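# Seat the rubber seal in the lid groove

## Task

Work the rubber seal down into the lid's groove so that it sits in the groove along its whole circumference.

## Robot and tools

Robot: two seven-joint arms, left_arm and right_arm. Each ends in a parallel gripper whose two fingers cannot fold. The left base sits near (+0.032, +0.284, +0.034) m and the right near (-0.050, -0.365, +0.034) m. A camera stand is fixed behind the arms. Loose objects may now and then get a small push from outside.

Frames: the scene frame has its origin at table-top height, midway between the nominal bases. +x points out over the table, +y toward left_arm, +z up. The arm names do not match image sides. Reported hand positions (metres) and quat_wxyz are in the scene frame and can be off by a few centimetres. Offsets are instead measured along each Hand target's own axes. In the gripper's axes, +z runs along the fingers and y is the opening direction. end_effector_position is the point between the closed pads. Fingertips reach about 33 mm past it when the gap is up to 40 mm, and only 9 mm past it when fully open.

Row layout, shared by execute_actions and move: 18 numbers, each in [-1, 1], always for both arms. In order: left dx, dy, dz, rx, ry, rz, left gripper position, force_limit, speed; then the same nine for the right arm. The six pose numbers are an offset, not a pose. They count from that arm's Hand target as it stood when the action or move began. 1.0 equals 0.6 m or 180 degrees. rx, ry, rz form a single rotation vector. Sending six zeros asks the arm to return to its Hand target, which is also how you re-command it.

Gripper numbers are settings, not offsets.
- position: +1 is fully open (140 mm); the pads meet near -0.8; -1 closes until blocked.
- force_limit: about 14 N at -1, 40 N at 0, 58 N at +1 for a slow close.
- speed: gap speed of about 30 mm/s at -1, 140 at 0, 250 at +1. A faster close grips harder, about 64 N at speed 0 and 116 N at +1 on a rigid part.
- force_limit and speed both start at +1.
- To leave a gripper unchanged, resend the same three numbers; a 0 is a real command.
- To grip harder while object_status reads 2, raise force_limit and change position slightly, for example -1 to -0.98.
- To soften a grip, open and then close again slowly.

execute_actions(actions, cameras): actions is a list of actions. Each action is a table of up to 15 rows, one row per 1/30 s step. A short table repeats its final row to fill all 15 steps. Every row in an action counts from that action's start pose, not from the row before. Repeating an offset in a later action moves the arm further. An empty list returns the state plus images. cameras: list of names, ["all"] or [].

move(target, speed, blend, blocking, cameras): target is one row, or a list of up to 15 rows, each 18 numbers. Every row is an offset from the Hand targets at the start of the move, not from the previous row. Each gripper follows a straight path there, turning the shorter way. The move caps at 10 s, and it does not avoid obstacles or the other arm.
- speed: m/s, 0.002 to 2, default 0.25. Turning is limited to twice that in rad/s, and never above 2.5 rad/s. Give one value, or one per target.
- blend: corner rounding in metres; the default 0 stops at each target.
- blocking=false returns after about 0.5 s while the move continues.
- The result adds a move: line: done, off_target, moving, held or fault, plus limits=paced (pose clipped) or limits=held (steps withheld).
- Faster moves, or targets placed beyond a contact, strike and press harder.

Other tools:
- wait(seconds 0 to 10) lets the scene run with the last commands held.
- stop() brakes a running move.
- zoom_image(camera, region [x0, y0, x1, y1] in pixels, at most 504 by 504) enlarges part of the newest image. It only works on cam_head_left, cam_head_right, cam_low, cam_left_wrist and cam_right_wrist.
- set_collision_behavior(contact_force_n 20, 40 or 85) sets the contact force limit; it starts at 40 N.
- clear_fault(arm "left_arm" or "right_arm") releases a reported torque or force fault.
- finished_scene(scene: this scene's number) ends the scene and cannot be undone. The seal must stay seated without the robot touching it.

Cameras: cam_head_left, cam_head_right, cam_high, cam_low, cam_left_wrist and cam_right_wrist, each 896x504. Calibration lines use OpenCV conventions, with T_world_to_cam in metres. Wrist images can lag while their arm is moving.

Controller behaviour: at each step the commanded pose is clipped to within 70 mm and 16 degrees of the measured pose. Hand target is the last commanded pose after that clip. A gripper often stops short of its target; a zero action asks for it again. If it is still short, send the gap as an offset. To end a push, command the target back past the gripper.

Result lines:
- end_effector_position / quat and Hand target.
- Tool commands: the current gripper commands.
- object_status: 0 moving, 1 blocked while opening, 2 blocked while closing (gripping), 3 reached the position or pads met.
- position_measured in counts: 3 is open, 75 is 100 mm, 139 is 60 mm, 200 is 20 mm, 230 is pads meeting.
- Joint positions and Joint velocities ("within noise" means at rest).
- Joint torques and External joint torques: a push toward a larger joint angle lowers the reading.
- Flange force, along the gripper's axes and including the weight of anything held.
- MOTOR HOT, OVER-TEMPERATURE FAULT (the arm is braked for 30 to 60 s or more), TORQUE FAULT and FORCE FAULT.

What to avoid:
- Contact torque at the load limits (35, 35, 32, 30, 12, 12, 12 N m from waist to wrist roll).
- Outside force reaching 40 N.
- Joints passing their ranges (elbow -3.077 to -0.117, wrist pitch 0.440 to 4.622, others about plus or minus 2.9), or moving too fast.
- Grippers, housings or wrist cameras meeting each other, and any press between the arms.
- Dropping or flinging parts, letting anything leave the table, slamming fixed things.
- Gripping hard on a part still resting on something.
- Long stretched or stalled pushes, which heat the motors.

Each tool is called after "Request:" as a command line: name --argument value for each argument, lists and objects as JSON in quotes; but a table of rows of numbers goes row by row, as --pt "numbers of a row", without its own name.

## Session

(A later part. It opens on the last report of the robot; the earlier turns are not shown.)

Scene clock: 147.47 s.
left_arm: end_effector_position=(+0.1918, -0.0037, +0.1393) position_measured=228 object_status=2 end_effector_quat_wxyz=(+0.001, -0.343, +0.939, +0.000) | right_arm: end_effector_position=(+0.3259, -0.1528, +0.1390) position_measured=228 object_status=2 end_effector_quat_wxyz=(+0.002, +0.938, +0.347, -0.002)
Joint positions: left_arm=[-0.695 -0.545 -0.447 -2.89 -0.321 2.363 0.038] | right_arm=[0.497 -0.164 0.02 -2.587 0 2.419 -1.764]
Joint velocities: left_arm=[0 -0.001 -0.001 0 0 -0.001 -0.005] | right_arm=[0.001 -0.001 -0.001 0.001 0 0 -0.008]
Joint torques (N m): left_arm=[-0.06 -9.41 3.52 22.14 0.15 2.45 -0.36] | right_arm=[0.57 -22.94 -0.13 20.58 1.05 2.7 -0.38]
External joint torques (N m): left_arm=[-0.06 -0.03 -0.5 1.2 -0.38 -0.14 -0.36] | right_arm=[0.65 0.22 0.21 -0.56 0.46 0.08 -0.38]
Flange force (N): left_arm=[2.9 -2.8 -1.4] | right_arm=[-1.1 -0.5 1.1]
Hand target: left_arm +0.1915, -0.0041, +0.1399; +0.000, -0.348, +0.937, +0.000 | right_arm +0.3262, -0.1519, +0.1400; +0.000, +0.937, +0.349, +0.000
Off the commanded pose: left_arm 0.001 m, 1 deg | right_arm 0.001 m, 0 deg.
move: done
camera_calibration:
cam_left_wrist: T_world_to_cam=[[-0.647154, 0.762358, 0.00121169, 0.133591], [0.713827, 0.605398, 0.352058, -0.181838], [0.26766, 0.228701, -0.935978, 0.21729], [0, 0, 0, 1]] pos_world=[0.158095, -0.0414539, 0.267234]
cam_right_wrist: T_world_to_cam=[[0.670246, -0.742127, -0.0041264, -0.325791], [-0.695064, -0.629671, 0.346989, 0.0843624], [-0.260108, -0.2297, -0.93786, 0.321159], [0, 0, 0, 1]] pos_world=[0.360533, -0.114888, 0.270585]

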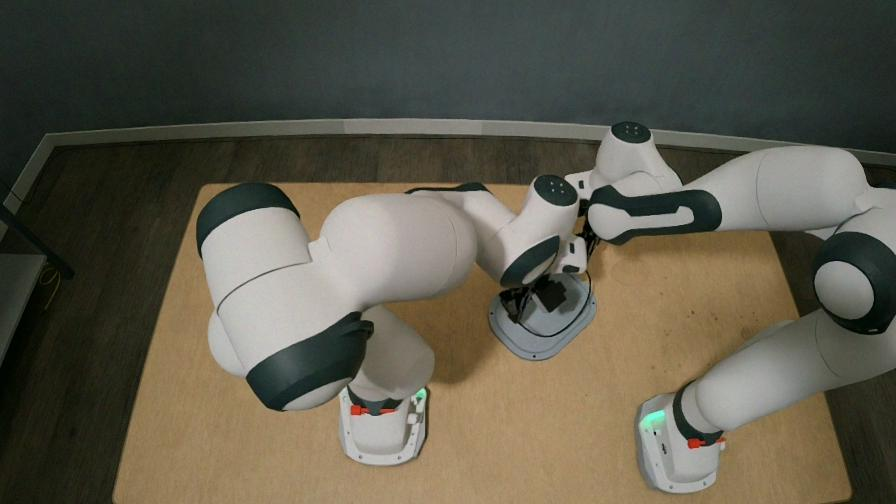

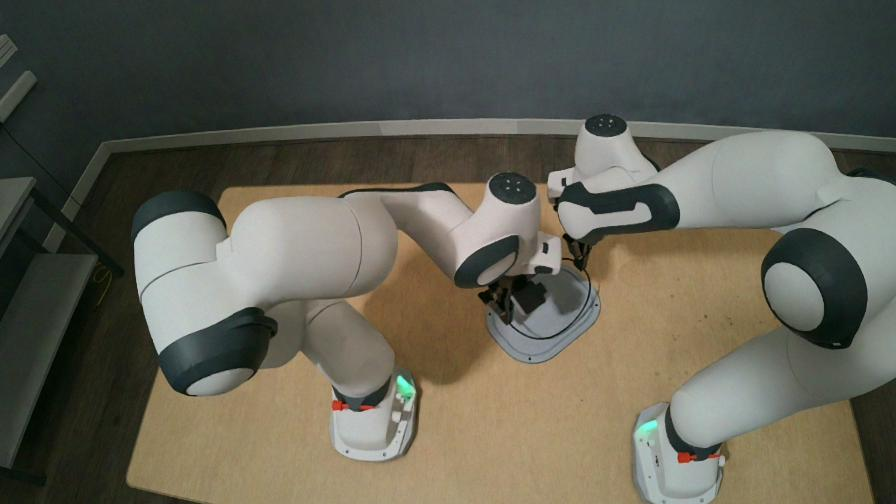

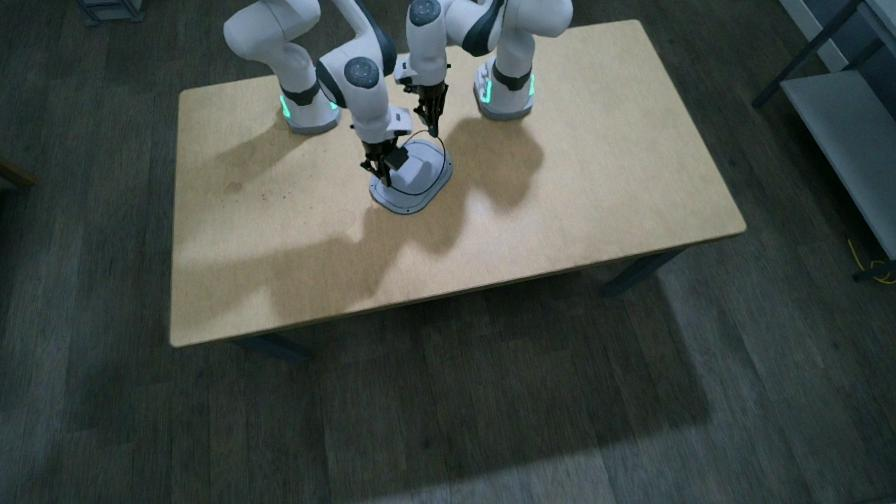

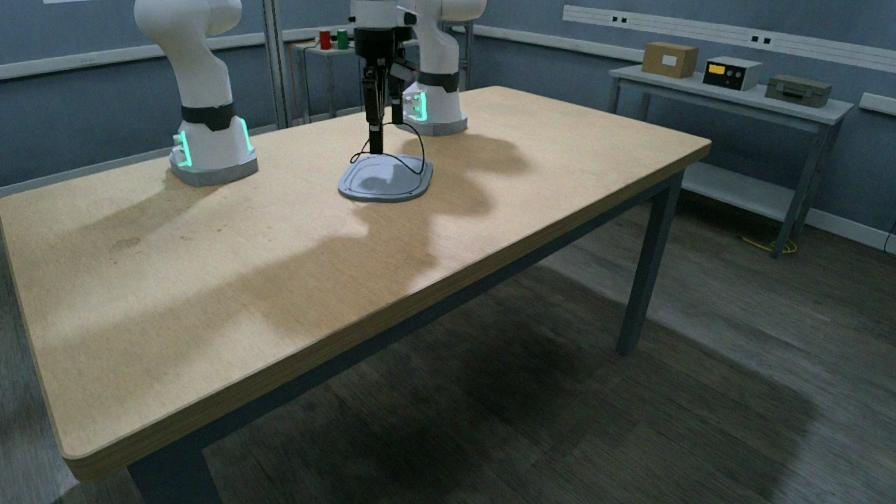

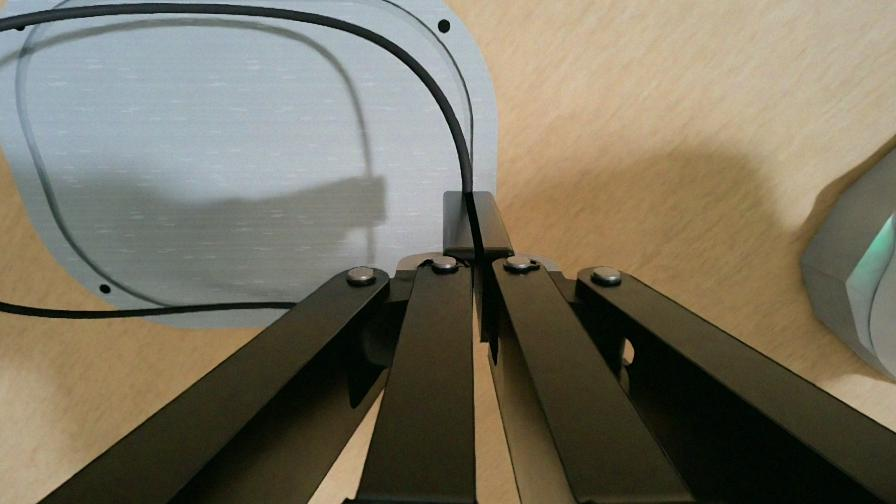

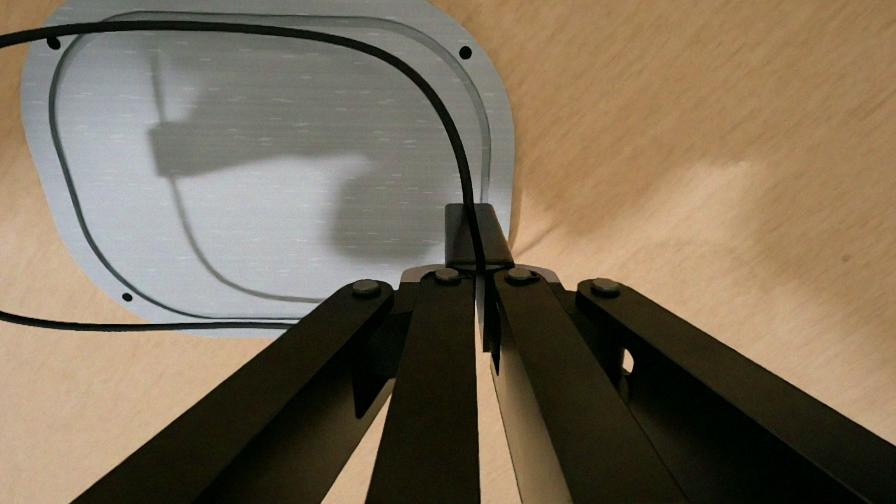

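Request:
move --pt "0.009 0.006 0 0 0 0 -1 0.3 -1 -0.005 0.016 0 0 0 0 -1 0.3 -1" --pt "0.009 0.006 0.1083 0 0 0 -1 0.3 -1 -0.005 0.016 0.1083 0 0 0 -1 0.3 -1" --speed 0.08 --blend 0.01 --cameras '["cam_left_wrist","cam_right_wrist"]'

Scene clock: 166.87 s.
left_arm: end_effector_position=(+0.1844, -0.0042, +0.0750) position_measured=228 object_status=2 end_effector_quat_wxyz=(+0.000, -0.345, +0.939, +0.001) | right_arm: end_effector_position=(+0.3296, -0.1607, +0.0756) position_measured=228 object_status=2 end_effector_quat_wxyz=(+0.000, +0.938, +0.347, +0.000)
Joint positions: left_arm=[-0.664 -0.336 -0.531 -2.942 -0.344 2.622 0.016] | right_arm=[0.49 -0.013 0.004 -2.626 0 2.613 -1.786]
Joint velocities: left_arm=[0 0 -0.001 0 0.001 0.004 -0.002] | right_arm=[0 0 0.001 0 0 0.003 -0.001]
Joint torques (N m): left_arm=[-0.06 -11.04 2.65 18.05 0.35 2.87 -0.31] | right_arm=[-0.24 -24.19 0.41 18.42 0.49 2.81 -0.32]
External joint torques (N m): left_arm=[-0.02 1.41 -0.2 0.61 -0.03 0.3 -0.31] | right_arm=[-0.22 1.77 0.45 -0.16 0.03 0.17 -0.32]
Flange force (N): left_arm=[2.3 -6.8 7.3] | right_arm=[3.6 1.3 5.3]
Hand target: left_arm +0.1851, -0.0049, +0.0749; +0.000, -0.348, +0.937, +0.000 | right_arm +0.3302, -0.1611, +0.0750; +0.000, +0.937, +0.349, +0.000
Off the commanded pose: left_arm 0.001 m, 0 deg | right_arm 0.001 m, 0 deg.
move: done; blend cut to 0.005 m at target 1
camera_calibration:
cam_left_wrist: T_world_to_cam=[[-0.650374, 0.759604, 0.0039712, 0.12967], [0.712451, 0.608171, 0.35006, -0.153119], [0.263492, 0.230499, -0.936719, 0.159971], [0, 0, 0, 1]] pos_world=[0.151273, -0.0422489, 0.202934]
cam_right_wrist: T_world_to_cam=[[0.670179, -0.742171, -0.00647083, -0.334264], [-0.695575, -0.631097, 0.343355, 0.104216], [-0.258912, -0.225609, -0.939183, 0.261203], [0, 0, 0, 1]] pos_world=[0.364135, -0.123381, 0.207372]
Images, in order (width x height): cam_left_wrist 896x504, cam_right_wrist 896x504.

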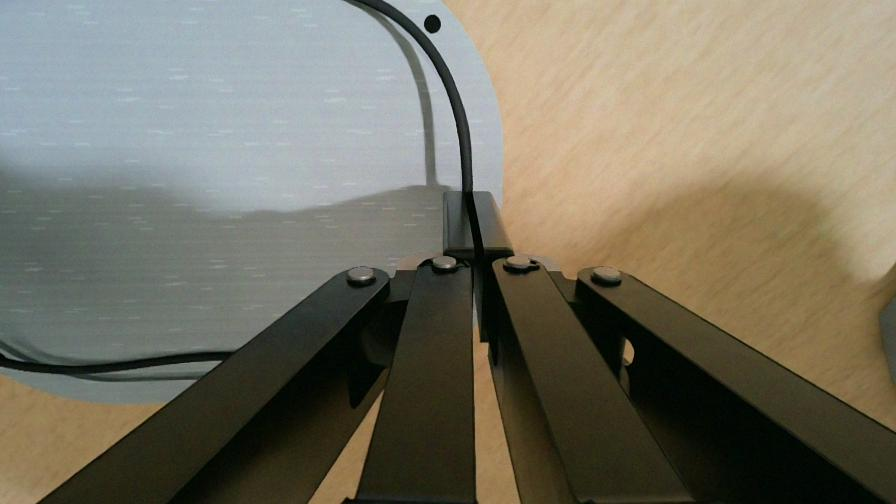

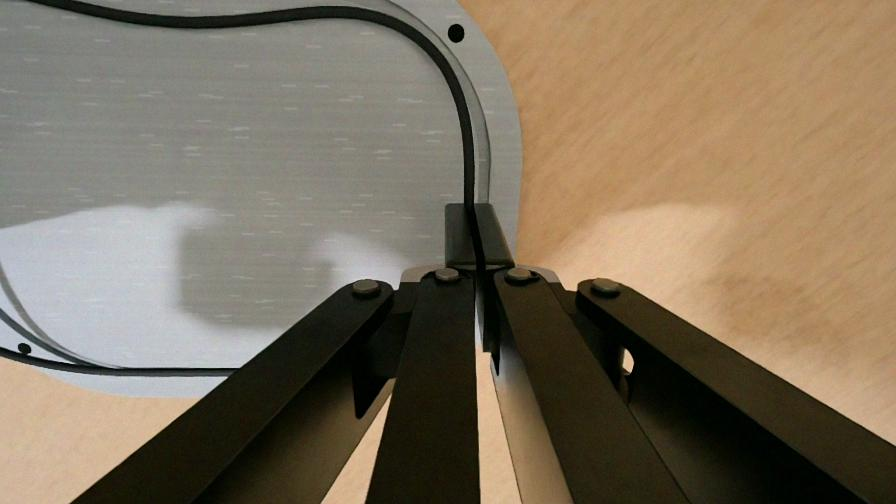

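Request:
zoom_image --camera "cam_left_wrist" --region '[330, 0, 550, 200]'

Scaled by 2.291 from the camera's 896x504 image, which has a finer 1280x720 frame.

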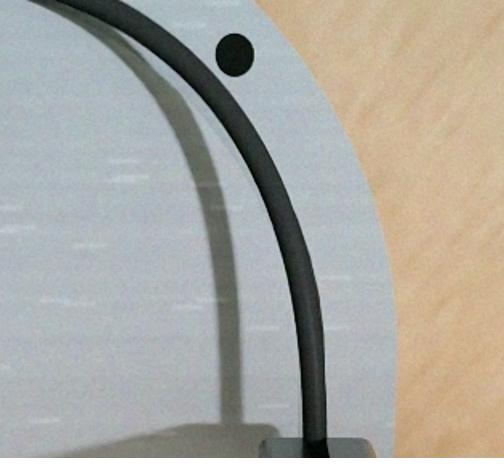

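Request:
move --pt "0 0 0 0 0 0 -1 0.3 -1 0 0.015 0 0 0 0 -1 0.3 -1" --pt "0 0 0.034 0 0 0 -1 0.3 -1 0 0.015 0.032 0 0 0 -1 0.3 -1" --speed 0.05 --blend 0.003 --cameras '["cam_left_wrist","cam_right_wrist"]'

Request:
zoom_image --camera "cam_left_wrist" --region '[330, 0, 550, 200]'

Request:
zoom_image --camera "cam_right_wrist" --region '[330, 0, 550, 200]'

Scene clock: 177.47 s.
left_arm: end_effector_position=(+0.1845, -0.0047, +0.0548) position_measured=228 object_status=2 end_effector_quat_wxyz=(-0.001, -0.346, +0.938, +0.001) | right_arm: end_effector_position=(+0.3357, -0.1671, +0.0566) position_measured=228 object_status=2 end_effector_quat_wxyz=(+0.000, +0.938, +0.347, +0.000)
Joint positions: left_arm=[-0.626 -0.25 -0.569 -2.947 -0.33 2.713 0.004] | right_arm=[0.481 0.046 -0.006 -2.622 0 2.668 -1.806]
Joint velocities: left_arm=[0.002 -0.001 -0.001 0 -0.001 0.005 -0.003] | right_arm=[0.001 0 0 -0.001 0 0.003 -0.003]
Joint torques (N m): left_arm=[-1.09 -12.3 2.09 16.71 0.46 2.8 -0.28] | right_arm=[-0.62 -25.27 0.49 17.5 0.44 2.77 -0.34]
External joint torques (N m): left_arm=[-1.12 1.37 -0.27 0.66 0.15 0.23 -0.28] | right_arm=[-0.68 1.81 0.4 -0.19 0.04 0.13 -0.34]
Flange force (N): left_arm=[3.5 -4.1 6.2] | right_arm=[3.1 2.0 5.6]
Hand target: left_arm +0.1851, -0.0049, +0.0545; +0.000, -0.348, +0.937, +0.000 | right_arm +0.3361, -0.1679, +0.0558; +0.000, +0.937, +0.349, +0.000
Off the commanded pose: left_arm 0.001 m, 0 deg | right_arm 0.001 m, 0 deg.
move: done
camera_calibration:
cam_left_wrist: T_world_to_cam=[[-0.651738, 0.758437, 0.00342475, 0.130441], [0.711532, 0.609856, 0.348997, -0.145569], [0.262604, 0.229891, -0.937118, 0.141365], [0, 0, 0, 1]] pos_world=[0.151468, -0.0426537, 0.182832]
cam_right_wrist: T_world_to_cam=[[0.670773, -0.741637, -0.00617159, -0.343292], [-0.695225, -0.63165, 0.343046, 0.110797], [-0.258314, -0.225815, -0.939298, 0.243265], [0, 0, 0, 1]] pos_world=[0.370139, -0.12968, 0.188372]
Images, in order (width x height): cam_left_wrist 896x504, cam_right_wrist 896x504.

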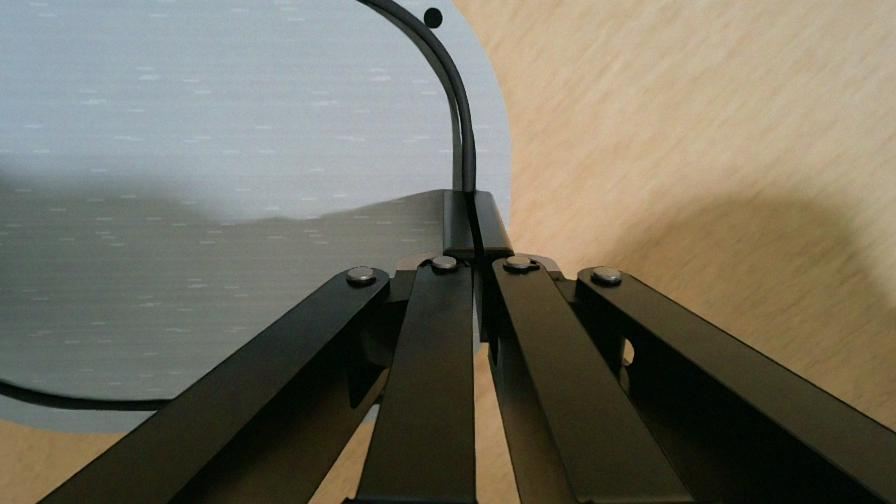

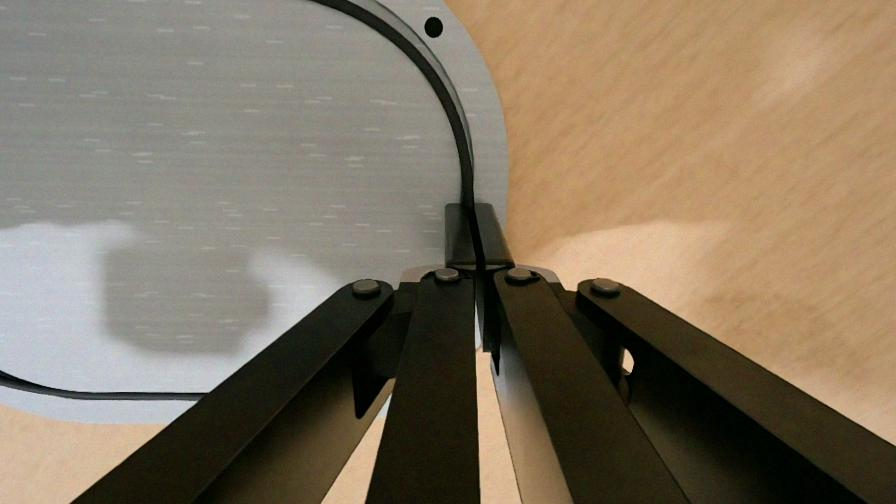

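Scaled by 2.291 from the camera's 896x504 image, which has a finer 1280x720 frame.

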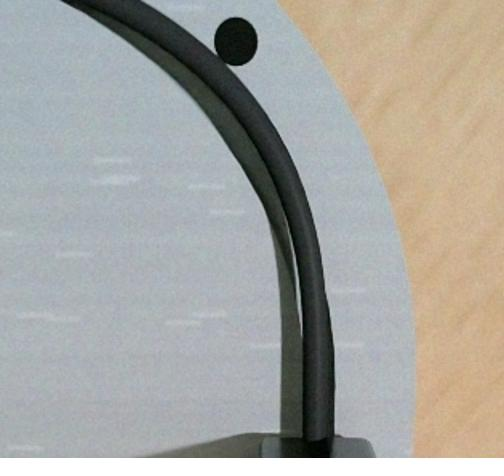

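Scaled by 2.291 from the camera's 896x504 image, which has a finer 1280x720 frame.

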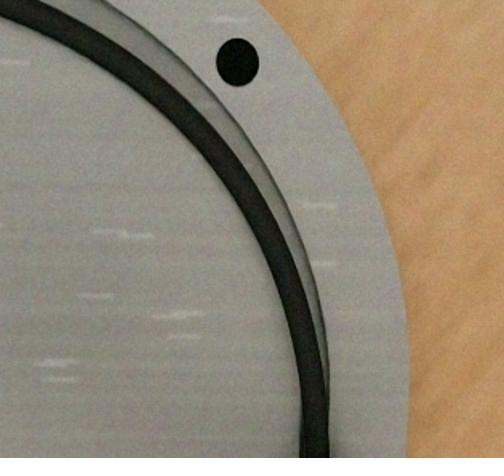

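Request:
move --pt "0 0 0.006 0 0 0 -1 0.3 -1 0 0 0.0045 0 0 0 -1 0.3 -1" --pt "0 0 0.006 0 0 0 -0.75 0.3 -1 0 0 0.0045 0 0 0 -0.75 0.3 -1" --pt "0 0 0.006 0 0 0 -0.62 0.3 -1 0 0 0.0045 0 0 0 -0.62 0.3 -1" --speed 0.02

Request:
move --target '[0,0,-0.05,0,0,0,-0.62,0.3,-1,0,0,-0.05,0,0,0,-0.62,0.3,-1]' --speed 0.05 --cameras '["cam_left_wrist","cam_right_wrist","cam_head_left"]'

Scene clock: 186.43 s.
left_arm: end_effector_position=(+0.1847, -0.0048, +0.0512) position_measured=208 object_status=0 end_effector_quat_wxyz=(+0.000, -0.346, +0.938, +0.001) | right_arm: end_effector_position=(+0.3359, -0.1670, +0.0540) position_measured=208 object_status=0 end_effector_quat_wxyz=(+0.000, +0.938, +0.348, +0.000)
Joint positions: left_arm=[-0.61 -0.235 -0.586 -2.947 -0.327 2.729 0.002] | right_arm=[0.481 0.053 -0.006 -2.622 0 2.676 -1.807]
Joint torques (N m): left_arm=[0.13 -12.73 1.74 16.42 0.29 2.8 -0.21] | right_arm=[-0.59 -25.42 0.47 17.32 0.45 2.72 -0.32]
External joint torques (N m): left_arm=[0.18 1.14 -0.48 0.52 -0.02 0.21 -0.21] | right_arm=[-0.62 1.78 0.4 -0.23 0.05 0.08 -0.32]
Flange force (N): left_arm=[2.2 -6.0 7.3] | right_arm=[2.9 1.9 5.4]
Hand target: left_arm +0.1851, -0.0049, +0.0510; +0.000, -0.348, +0.937, +0.000 | right_arm +0.3360, -0.1679, +0.0531; +0.000, +0.937, +0.349, +0.000
Off the commanded pose: left_arm 0.000 m, 0 deg | right_arm 0.001 m, 0 deg.
move: done

Scene clock: 187.73 s.
left_arm: end_effector_position=(+0.1858, -0.0050, +0.0807) position_measured=208 object_status=3 end_effector_quat_wxyz=(+0.001, -0.351, +0.936, -0.001) | right_arm: end_effector_position=(+0.3352, -0.1672, +0.0818) position_measured=208 object_status=3 end_effector_quat_wxyz=(+0.000, +0.938, +0.348, -0.001)
Joint positions: left_arm=[-0.659 -0.359 -0.536 -2.94 -0.353 2.601 0.011] | right_arm=[0.481 -0.024 -0.006 -2.618 0 2.592 -1.807]
Joint velocities: left_arm=[-0.001 0 0.001 0 0.001 -0.003 -0.001] | right_arm=[0 0 0 0 0 -0.003 0.001]
Joint torques (N m): left_arm=[-0.77 -11.94 3.91 18.37 0.39 2.42 0.33] | right_arm=[-0.49 -25.34 0.15 18.85 0.51 2.37 -0.27]
External joint torques (N m): left_arm=[-0.8 0.08 0.79 0.74 0.01 -0.15 0.33] | right_arm=[-0.49 0.48 0.17 -0.01 0.04 -0.26 -0.27]
Flange force (N): left_arm=[-0.7 0.4 -2.4] | right_arm=[1.1 1.3 0.5]
Hand target: left_arm +0.1851, -0.0049, +0.0810; +0.000, -0.348, +0.937, +0.000 | right_arm +0.3361, -0.1679, +0.0831; +0.000, +0.937, +0.349, +0.000
Off the commanded pose: left_arm 0.001 m, 0 deg | right_arm 0.002 m, 0 deg.
move: done
camera_calibration:
cam_left_wrist: T_world_to_cam=[[-0.660368, 0.750943, -0.000267784, 0.133281], [0.703127, 0.618444, 0.350911, -0.153867], [0.26368, 0.231542, -0.936409, 0.165101], [0, 0, 0, 1]] pos_world=[0.152668, -0.0431562, 0.208631]
cam_right_wrist: T_world_to_cam=[[0.671279, -0.741173, -0.00689824, -0.342847], [-0.69436, -0.632083, 0.343999, 0.101162], [-0.259323, -0.22613, -0.938945, 0.267041], [0, 0, 0, 1]] pos_world=[0.369639, -0.12978, 0.213572]
Images, in order (width x height): cam_head_left 896x504, cam_left_wrist 896x504, cam_right_wrist 896x504.

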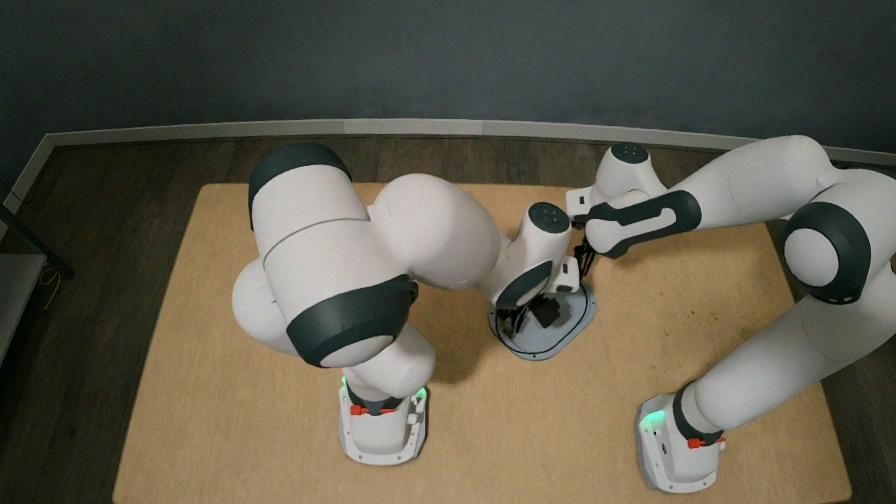

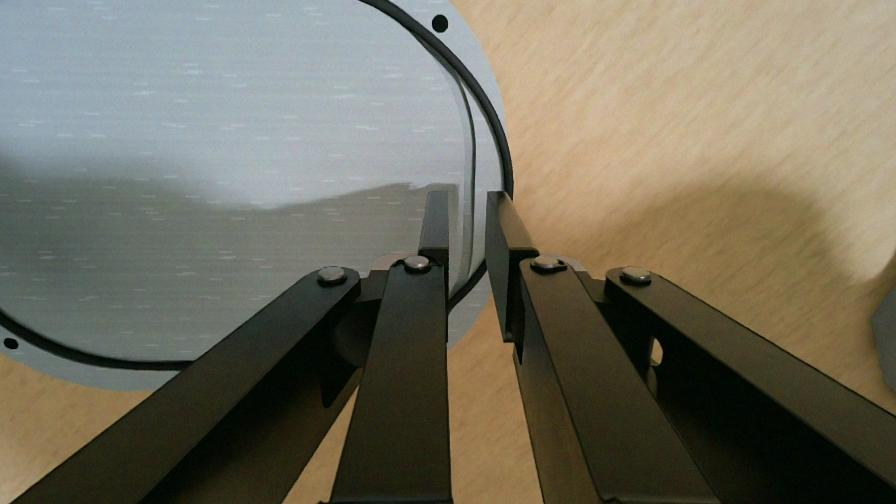

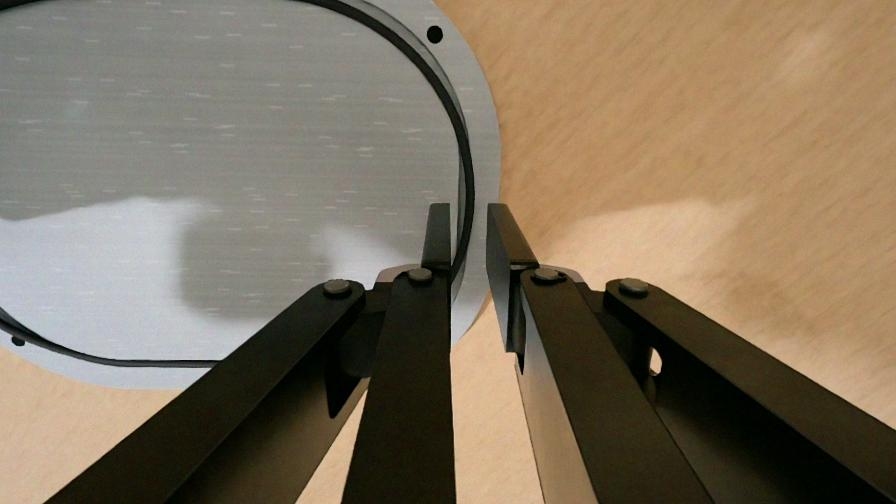

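Request:
move --pt "0 0.03 0 0 0 0 -0.35 0.3 0 0 0 -0.05 0 0 0 -0.62 0.3 -1" --pt "0 0.03 0.0485 0 0 0 -0.35 0.3 0 0 0 -0.05 0 0 0 -0.62 0.3 -1" --pt "0 0.03 0.0485 0 0 0 -1 0.3 -1 0 0 -0.05 0 0 0 -0.62 0.3 -1" --speed 0.05 --cameras '["cam_left_wrist"]'

Request:
wait --seconds 0.7

Scene clock: 201.37 s.
left_arm: end_effector_position=(+0.1731, +0.0087, +0.0521) position_measured=229 object_status=0 end_effector_quat_wxyz=(+0.000, -0.347, +0.938, +0.000) | right_arm: end_effector_position=(+0.3350, -0.1672, +0.1117) position_measured=208 object_status=3 end_effector_quat_wxyz=(+0.000, +0.938, +0.348, -0.001)
Joint positions: left_arm=[-0.682 -0.29 -0.549 -2.998 -0.375 2.722 0.016] | right_arm=[0.481 -0.1 -0.006 -2.604 0 2.503 -1.807]
Joint torques (N m): left_arm=[-0.14 -11.07 1.89 15.83 0.3 2.66 -0.16] | right_arm=[-0.47 -24.02 0.07 20.24 0.56 2.32 -0.23]
External joint torques (N m): left_arm=[-0.15 1.47 -0.53 -0.03 -0.01 0.06 -0.16] | right_arm=[-0.51 0.51 0.11 0.05 0.03 -0.31 -0.23]
Flange force (N): left_arm=[2.4 -4.5 7.9] | right_arm=[1.5 1.3 0.3]
Hand target: left_arm +0.1734, +0.0088, +0.0519; +0.000, -0.348, +0.937, +0.000 | right_arm +0.3361, -0.1679, +0.1131; +0.000, +0.937, +0.349, +0.000
Off the commanded pose: left_arm 0.000 m, 0 deg | right_arm 0.002 m, 0 deg.
move: done
camera_calibration:
cam_left_wrist: T_world_to_cam=[[-0.653056, 0.757307, 0.00206511, 0.113117], [0.709954, 0.611268, 0.349738, -0.144551], [0.263597, 0.229865, -0.936845, 0.138561], [0, 0, 0, 1]] pos_world=[0.139972, -0.0291554, 0.180132]
Images, in order (width x height): cam_left_wrist 896x504.

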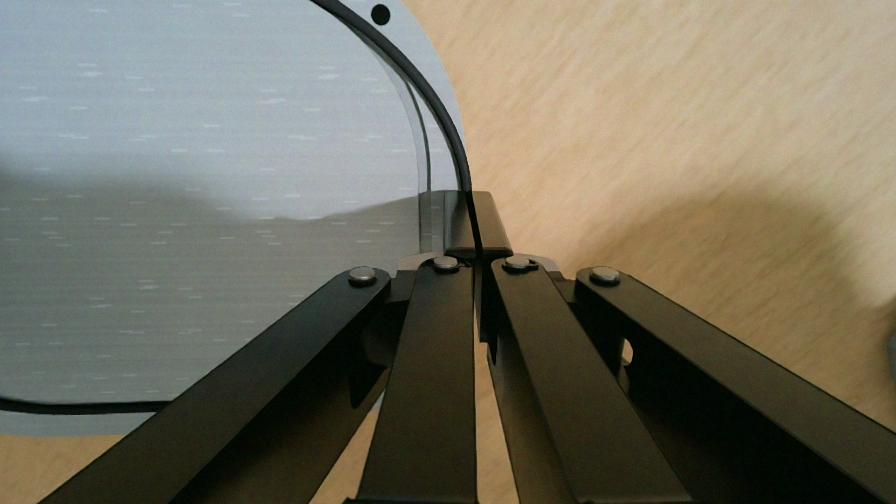

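Scene clock: 202.07 s.
left_arm: end_effector_position=(+0.1731, +0.0087, +0.0521) position_measured=229 object_status=3 end_effector_quat_wxyz=(+0.000, -0.347, +0.938, +0.000) | right_arm: end_effector_position=(+0.3350, -0.1672, +0.1117) position_measured=208 object_status=3 end_effector_quat_wxyz=(+0.000, +0.938, +0.348, -0.001)
Joint positions: left_arm=[-0.682 -0.29 -0.549 -2.998 -0.375 2.722 0.016] | right_arm=[0.481 -0.1 -0.006 -2.604 0 2.503 -1.807]
Joint torques (N m): left_arm=[-0.07 -11.06 1.9 15.87 0.3 2.68 -0.22] | right_arm=[-0.45 -24.04 0.08 20.24 0.57 2.34 -0.23]
External joint torques (N m): left_arm=[-0.08 1.39 -0.51 0.06 -0.01 0.09 -0.22] | right_arm=[-0.43 0.33 0.18 0.2 0.04 -0.27 -0.23]
Flange force (N): left_arm=[2.5 -4.8 7.8] | right_arm=[1.5 1.1 -0.1]
Hand target: left_arm +0.1734, +0.0088, +0.0519; +0.000, -0.348, +0.937, +0.000 | right_arm +0.3361, -0.1679, +0.1131; +0.000, +0.937, +0.349, +0.000
Tool commands: left_gripper/position=-1.0 left_gripper/force_limit=+0.3 left_gripper/speed=-1.0 right_gripper/position=-0.62 right_gripper/force_limit=+0.3 right_gripper/speed=-1.0
Off the commanded pose: left_arm 0.000 m, 0 deg | right_arm 0.002 m, 0 deg.
wait: 0.70 s; at rest by 0.17 s

Request:
move --pt "0 0 -0.003 0 0 0 -1 0.3 -1 0 0 0 0 0 0 -0.62 0.3 -1" --pt "0 -0.026 -0.003 0 0 0 -1 0.3 -1 0 0 0 0 0 0 -0.85 0 -1" --speed 0.03 --cameras '["cam_left_wrist","cam_right_wrist"]'

Scene clock: 208.10 s.
left_arm: end_effector_position=(+0.1830, -0.0022, +0.0534) position_measured=229 object_status=3 end_effector_quat_wxyz=(+0.000, -0.346, +0.938, +0.001) | right_arm: end_effector_position=(+0.3350, -0.1672, +0.1117) position_measured=232 object_status=0 end_effector_quat_wxyz=(+0.000, +0.938, +0.348, -0.001)
Joint positions: left_arm=[-0.627 -0.253 -0.574 -2.955 -0.337 2.718 0.007] | right_arm=[0.481 -0.1 -0.006 -2.604 0 2.503 -1.807]
Joint torques (N m): left_arm=[-0.1 -12.42 2.05 17.11 0.29 2.64 -0.24] | right_arm=[-0.48 -24.03 0.11 20.24 0.57 2.32 -0.23]
External joint torques (N m): left_arm=[-0.13 1.14 -0.34 1.05 -0.01 0.04 -0.24] | right_arm=[-0.36 0.39 0.31 0.12 0.04 -0.3 -0.23]
Flange force (N): left_arm=[2.7 -6.6 5.7] | right_arm=[1.4 0.8 0.0]
Hand target: left_arm +0.1836, -0.0031, +0.0537; +0.000, -0.348, +0.937, +0.000 | right_arm +0.3361, -0.1679, +0.1131; +0.000, +0.937, +0.349, +0.000
Off the commanded pose: left_arm 0.001 m, 0 deg | right_arm 0.002 m, 0 deg.
move: done
camera_calibration:
cam_left_wrist: T_world_to_cam=[[-0.651794, 0.758389, 0.00311759, 0.127647], [0.711078, 0.609693, 0.350205, -0.145534], [0.263691, 0.230478, -0.936668, 0.139606], [0, 0, 0, 1]] pos_world=[0.149873, -0.0402508, 0.181333]
cam_right_wrist: T_world_to_cam=[[0.671212, -0.741227, -0.00752491, -0.342469], [-0.694167, -0.632093, 0.344369, 0.0907132], [-0.260012, -0.225921, -0.938804, 0.295362], [0, 0, 0, 1]] pos_world=[0.369637, -0.12978, 0.243471]
Images, in order (width x height): cam_left_wrist 896x504, cam_right_wrist 896x504.

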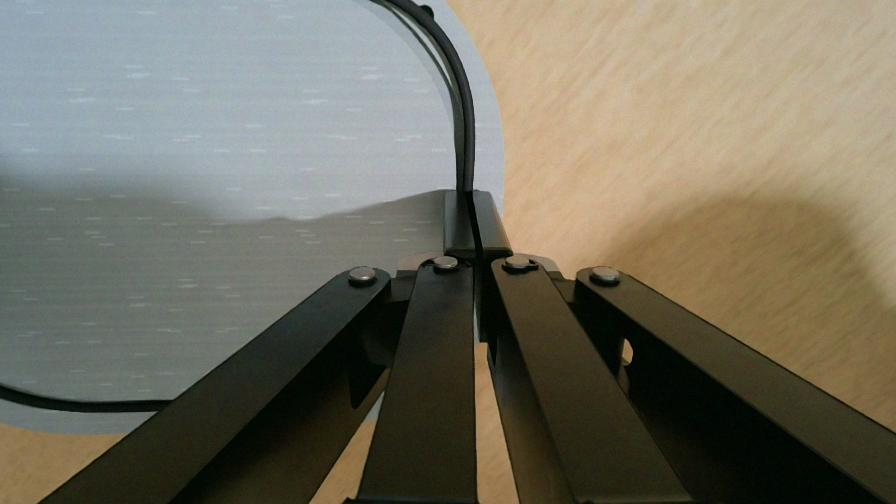

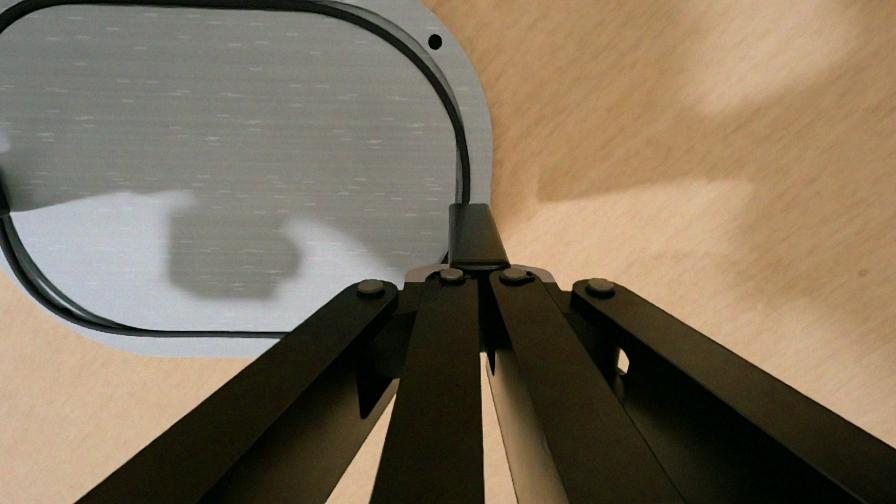

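Request:
move --pt "0 0 0 0 0 0 -1 0.3 -1 0 0 0.0885 0 0 0 -0.85 0 -1" --pt "0 0 0 0 0 0 -1 0.3 -1 0 0 0.1118 0 0 0 -0.85 0 -1" --speed 0.06 --blend 0.002 --cameras '["cam_right_wrist"]'

Scene clock: 214.80 s.
left_arm: end_effector_position=(+0.1830, -0.0022, +0.0534) position_measured=229 object_status=3 end_effector_quat_wxyz=(+0.000, -0.346, +0.938, +0.001) | right_arm: end_effector_position=(+0.3420, -0.1640, +0.0554) position_measured=232 object_status=3 end_effector_quat_wxyz=(-0.001, +0.938, +0.348, +0.009)
Joint positions: left_arm=[-0.626 -0.253 -0.574 -2.955 -0.337 2.718 0.007] | right_arm=[0.481 0.057 -0.006 -2.617 0 2.692 -1.807]
Joint velocities: left_arm=[within noise] | right_arm=[-0.001 0.001 0 0.001 -0.001 0.005 0]
Joint torques (N m): left_arm=[-0.11 -12.45 1.83 17.05 0.28 2.63 -0.27] | right_arm=[-0.57 -16.12 0.57 14.06 0.45 3.32 -0.31]
External joint torques (N m): left_arm=[-0.1 1.09 -0.52 1.02 -0.03 0.04 -0.27] | right_arm=[-0.61 11.22 0.48 -3.5 0.05 0.66 -0.31]
Flange force (N): left_arm=[3.1 -6.5 5.8] | right_arm=[12.7 4.1 34.3]
Hand target: left_arm +0.1836, -0.0031, +0.0537; +0.000, -0.348, +0.937, +0.000 | right_arm +0.3360, -0.1679, +0.0460; +0.000, +0.937, +0.349, +0.000
Off the commanded pose: left_arm 0.001 m, 0 deg | right_arm 0.012 m, 1 deg.
move: off_target (right_arm)
camera_calibration:
cam_right_wrist: T_world_to_cam=[[0.671319, -0.741166, -0.00167711, -0.345485], [-0.699944, -0.634723, 0.327421, 0.119423], [-0.243738, -0.21863, -0.944877, 0.241018], [0, 0, 0, 1]] pos_world=[0.374266, -0.127567, 0.188051]
Images, in order (width x height): cam_right_wrist 896x504.

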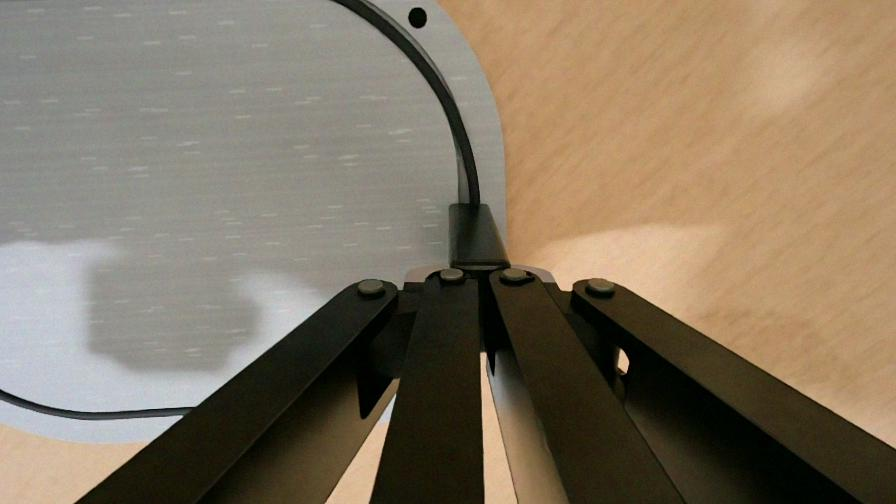

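Request:
move --pt "0 0 0 0 0 0 -1 0.3 -1 0 0 -0.028 0 0 0 -0.85 0 -1" --pt "0 0 0 0 0 0 -1 0.3 -1 0.083 -0.01 -0.028 0 0 0 -0.85 0 -1" --pt "0 0 0 0 0 0 -1 0.3 -1 0.083 -0.01 0 0 0 0 -0.85 0 -1" --pt "0 0 0 0 0 0 -1 0.3 -1 0.083 -0.01 -0.028 0 0 0 -0.85 0 -1" --pt "0 0 0 0 0 0 -1 0.3 -1 0.103 -0.02 -0.028 0 0 0 -0.85 0 -1" --pt "0 0 0 0 0 0 -1 0.3 -1 0.103 -0.02 0 0 0 0 -0.85 0 -1" --pt "0 0 0 0 0 0 -1 0.3 -1 0.08 -0.01 -0.045 0 0 0 -0.85 0 -1" --speed 0.06 --blend '[0.002,0.002,0,0.002,0.002,0,0]' --cameras '["cam_right_wrist","cam_left_wrist"]'

Request:
zoom_image --camera "cam_right_wrist" --region '[250, 0, 550, 250]'

Scene clock: 233.90 s.
left_arm: end_effector_position=(+0.1830, -0.0023, +0.0534) position_measured=229 object_status=3 end_effector_quat_wxyz=(+0.000, -0.346, +0.938, +0.001) | right_arm: end_effector_position=(+0.3685, -0.1309, +0.0723) position_measured=232 object_status=3 end_effector_quat_wxyz=(+0.000, +0.938, +0.347, +0.000)
Joint positions: left_arm=[-0.626 -0.253 -0.574 -2.955 -0.337 2.718 0.007] | right_arm=[0.51 0.112 0.001 -2.469 0 2.582 -1.769]
Joint velocities: left_arm=[within noise] | right_arm=[0 0 0.001 0 0 -0.004 -0.003]
Joint torques (N m): left_arm=[-0.03 -12.51 1.92 16.97 0.3 2.59 -0.25] | right_arm=[-0.61 -30.06 0.77 18.4 0.51 2.29 -0.36]
External joint torques (N m): left_arm=[-0.01 0.98 -0.42 0.96 -0.01 0 -0.25] | right_arm=[-0.61 0.53 0.65 -0.61 0.04 -0.34 -0.36]
Flange force (N): left_arm=[2.6 -6.2 5.1] | right_arm=[-0.7 0.9 0.5]
Hand target: left_arm +0.1836, -0.0031, +0.0537; +0.000, -0.348, +0.937, +0.000 | right_arm +0.3684, -0.1319, +0.0730; +0.000, +0.937, +0.349, +0.000
Off the commanded pose: left_arm 0.001 m, 0 deg | right_arm 0.001 m, 0 deg.
move: done
camera_calibration:
cam_left_wrist: T_world_to_cam=[[-0.651685, 0.758484, 0.00295185, 0.127741], [0.711106, 0.609616, 0.35028, -0.14553], [0.263882, 0.230372, -0.93664, 0.139684], [0, 0, 0, 1]] pos_world=[0.149874, -0.0403512, 0.181433]
cam_right_wrist: T_world_to_cam=[[0.669857, -0.742464, -0.0062945, -0.338178], [-0.696183, -0.631004, 0.342292, 0.151553], [-0.258111, -0.224904, -0.939573, 0.274672], [0, 0, 0, 1]] pos_world=[0.402935, -0.0936796, 0.20407]
Images, in order (width x height): cam_left_wrist 896x504, cam_right_wrist 896x504.

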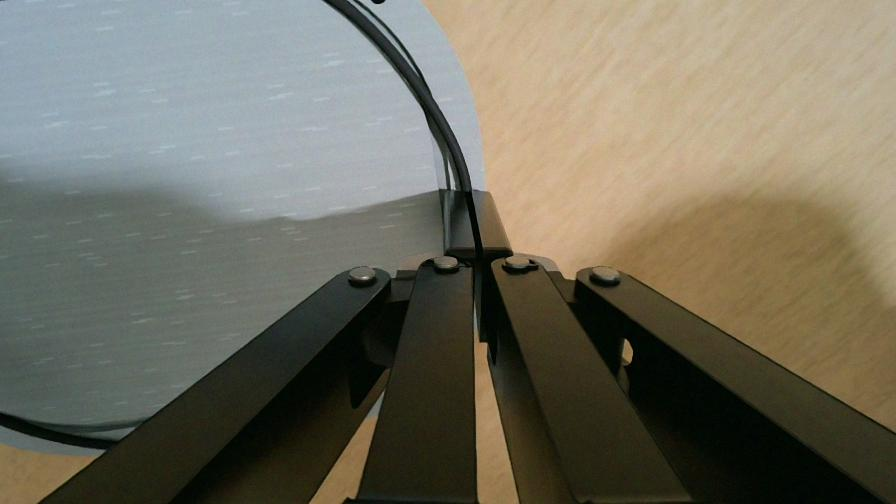

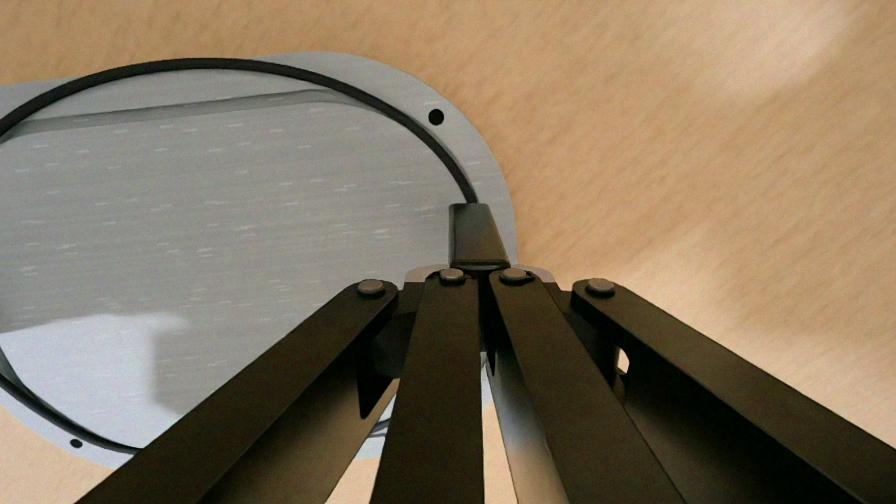

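Scaled by 1.680 from the camera's 896x504 image, which has a finer 1280x720 frame.

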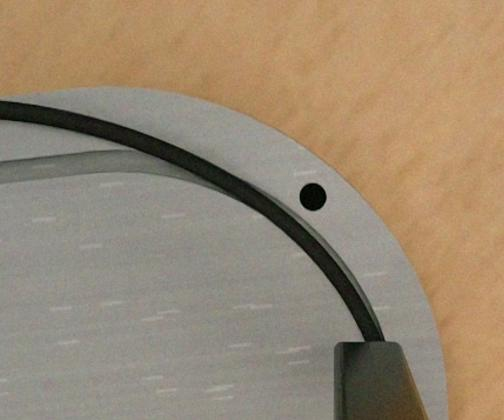

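Request:
move --pt "0 0 0 0 0 0 -1 0.3 -1 0.02 0.002 0.018 0 0 0 -0.85 0 -1" --pt "0 0 0 0 0 0 -1 0.3 -1 0.012 0.002 0.044 0 0 0 -0.85 0 -1" --pt "0 0 0 0 0 0 -1 0.3 -1 0.012 0.002 0.018 0 0 0 -0.85 0 -1" --pt "0 0 0 0 0 0 -1 0.3 -1 0.037 -0.005 0.018 0 0 0 -0.85 0 -1" --pt "0 0 0 0 0 0 -1 0.3 -1 0.029 -0.005 0.044 0 0 0 -0.85 0 -1" --pt "0 0 0 0 0 0 -1 0.3 -1 0.029 -0.005 0.018 0 0 0 -0.85 0 -1" --pt "0 0 0 0 0 0 -1 0.3 -1 0.057 -0.021 0.018 0 0 0 -0.85 0 -1" --pt "0 0 0 0 0 0 -1 0.3 -1 0.049 -0.021 0.044 0 0 0 -0.85 0 -1" --pt "0 0 0 0 0 0 -1 0.3 -1 0.02 -0.021 0 0 0 0 -0.85 0 -1" --speed 0.06 --blend '[0.002,0,0.002,0.002,0,0.002,0.002,0,0]' --cameras '["cam_right_wrist"]'

Request:
zoom_image --camera "cam_right_wrist" --region '[250, 0, 550, 250]'

Scene clock: 248.00 s.
left_arm: end_effector_position=(+0.1831, -0.0023, +0.0534) position_measured=229 object_status=3 end_effector_quat_wxyz=(+0.000, -0.346, +0.938, +0.001) | right_arm: end_effector_position=(+0.3692, -0.1132, +0.0722) position_measured=232 object_status=3 end_effector_quat_wxyz=(+0.000, +0.937, +0.350, +0.000)
Joint positions: left_arm=[-0.626 -0.253 -0.574 -2.955 -0.337 2.718 0.007] | right_arm=[0.539 0.134 0.002 -2.438 0 2.572 -1.745]
Joint velocities: left_arm=[within noise] | right_arm=[0 0.001 0 0 0 -0.004 0.001]
Joint torques (N m): left_arm=[-0.12 -12.52 1.87 16.98 0.27 2.59 -0.26] | right_arm=[-0.58 -30.89 0.36 18.52 0.52 2.41 -0.08]
External joint torques (N m): left_arm=[-0.16 0.97 -0.52 1.02 -0.03 0 -0.26] | right_arm=[-0.59 0.81 0.21 -0.76 0.04 -0.24 -0.08]
Flange force (N): left_arm=[3.0 -6.0 4.9] | right_arm=[-0.5 0.6 1.5]
Hand target: left_arm +0.1836, -0.0031, +0.0537; +0.000, -0.348, +0.937, +0.000 | right_arm +0.3693, -0.1146, +0.0730; +0.000, +0.937, +0.349, +0.000
Off the commanded pose: left_arm 0.001 m, 0 deg | right_arm 0.002 m, 0 deg.
move: done
camera_calibration:
cam_right_wrist: T_world_to_cam=[[0.674715, -0.73805, -0.0064653, -0.326691], [-0.692003, -0.635617, 0.342232, 0.16105], [-0.256694, -0.226435, -0.939593, 0.278097], [0, 0, 0, 1]] pos_world=[0.403256, -0.0757777, 0.204069]
Images, in order (width x height): cam_right_wrist 896x504.

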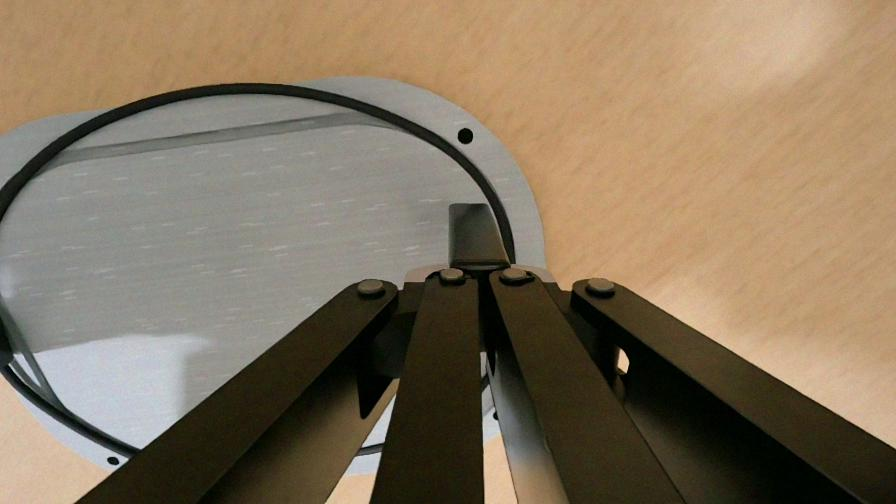

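Scaled by 1.680 from the camera's 896x504 image, which has a finer 1280x720 frame.

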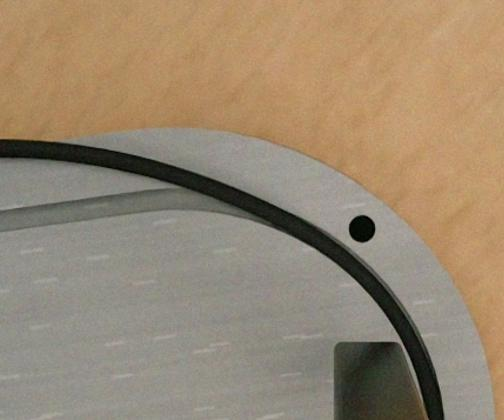

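Request:
move --pt "0 0 0 0 0 0 -1 0.3 -1 0.062 -0.037 0.018 0 0 0 -0.85 0 -1" --pt "0 0 0 0 0 0 -1 0.3 -1 0.052 -0.037 0.044 0 0 0 -0.85 0 -1" --pt "0 0 0 0 0 0 -1 0.3 -1 0.052 -0.037 0.018 0 0 0 -0.85 0 -1" --pt "0 0 0 0 0 0 -1 0.3 -1 0.07 -0.052 0.018 0 0 0 -0.85 0 -1" --pt "0 0 0 0 0 0 -1 0.3 -1 0.06 -0.052 0.044 0 0 0 -0.85 0 -1" --pt "0 0 0 0 0 0 -1 0.3 -1 0.06 -0.052 0.018 0 0 0 -0.85 0 -1" --pt "0 0 0 0 0 0 -1 0.3 -1 0.071 -0.065 0.018 0 0 0 -0.85 0 -1" --pt "0 0 0 0 0 0 -1 0.3 -1 0.061 -0.065 0.044 0 0 0 -0.85 0 -1" --pt "0 0 0 0 0 0 -1 0.3 -1 0.01 -0.06 0 0 0 0 -0.85 0 -1" --speed 0.06 --blend '[0.002,0,0.002,0.002,0,0.002,0.002,0,0]' --cameras '["cam_right_wrist"]'

Request:
zoom_image --camera "cam_right_wrist" --region '[250, 0, 650, 300]'

Scene clock: 262.63 s.
left_arm: end_effector_position=(+0.1831, -0.0023, +0.0534) position_measured=229 object_status=3 end_effector_quat_wxyz=(+0.000, -0.346, +0.938, +0.001) | right_arm: end_effector_position=(+0.3801, -0.0754, +0.0591) position_measured=232 object_status=3 end_effector_quat_wxyz=(-0.002, +0.936, +0.351, +0.003)
Joint positions: left_arm=[-0.626 -0.253 -0.574 -2.955 -0.337 2.718 0.007] | right_arm=[0.586 0.229 0.007 -2.344 0 2.579 -1.697]
Joint torques (N m): left_arm=[-0.1 -12.5 1.86 17.01 0.3 2.59 -0.25] | right_arm=[-0.03 -32.61 0.98 18.55 0.5 2.61 -0.06]
External joint torques (N m): left_arm=[-0.11 1.01 -0.51 1.02 -0.01 0 -0.25] | right_arm=[0.06 1.98 0.79 -0.6 0.02 -0.04 -0.06]
Flange force (N): left_arm=[3.0 -6.3 5.2] | right_arm=[2.4 -0.1 4.5]
Hand target: left_arm +0.1836, -0.0031, +0.0537; +0.000, -0.348, +0.937, +0.000 | right_arm +0.3793, -0.0760, +0.0577; -0.001, +0.936, +0.351, +0.002 (not the last commanded pose)
Off the commanded pose: left_arm 0.001 m, 0 deg | right_arm 0.034 m, 0 deg.
move: held (right_arm; a check stopped the path); path passed 3 of 9 targets; limits=held
pose unreachable (right arm): on one or more control steps of this call, first in action 0 (counted from 0), this arm could not follow its commanded pose, so it was not sent that pose on those steps. It may still have moved: this result reports where it is.
cause: moving toward the commanded pose would bring a part of the arm too close to another arm (a part of this arm just beyond joint 5 (forearm roll) and a part of the left arm just beyond its joint 6 (wrist pitch), along the way the arms are being sent, or toward where that arm still pushes).
camera_calibration:
cam_right_wrist: T_world_to_cam=[[0.67672, -0.736207, -0.00698206, -0.306858], [-0.691551, -0.638868, 0.337053, 0.196964], [-0.252602, -0.223262, -0.94146, 0.275941], [0, 0, 0, 1]] pos_world=[0.413571, -0.0384703, 0.191257]
Images, in order (width x height): cam_right_wrist 896x504.

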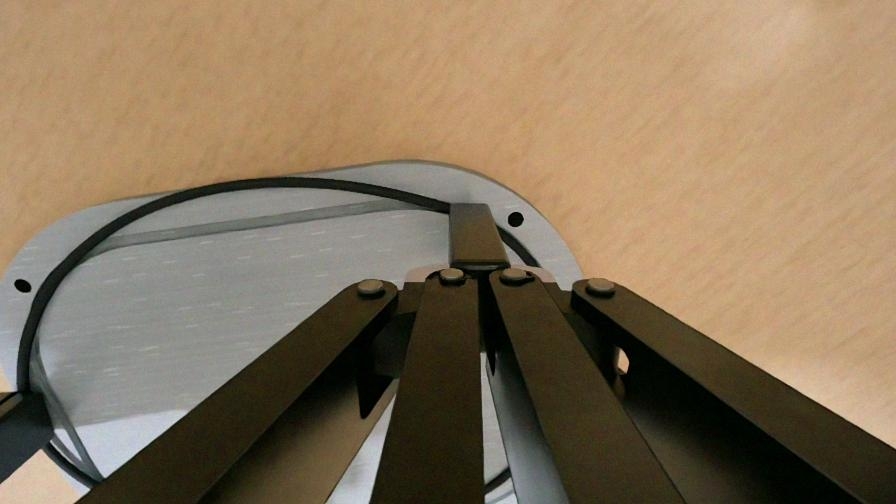

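Scaled by 1.260 from the camera's 896x504 image, which has a finer 1280x720 frame.

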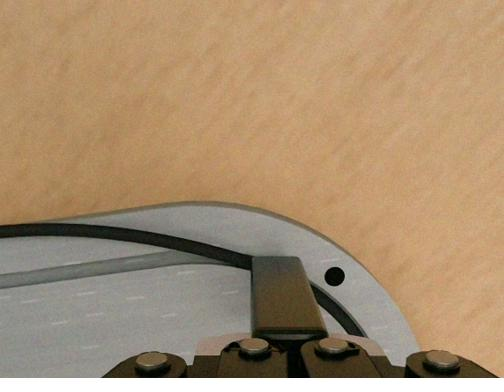

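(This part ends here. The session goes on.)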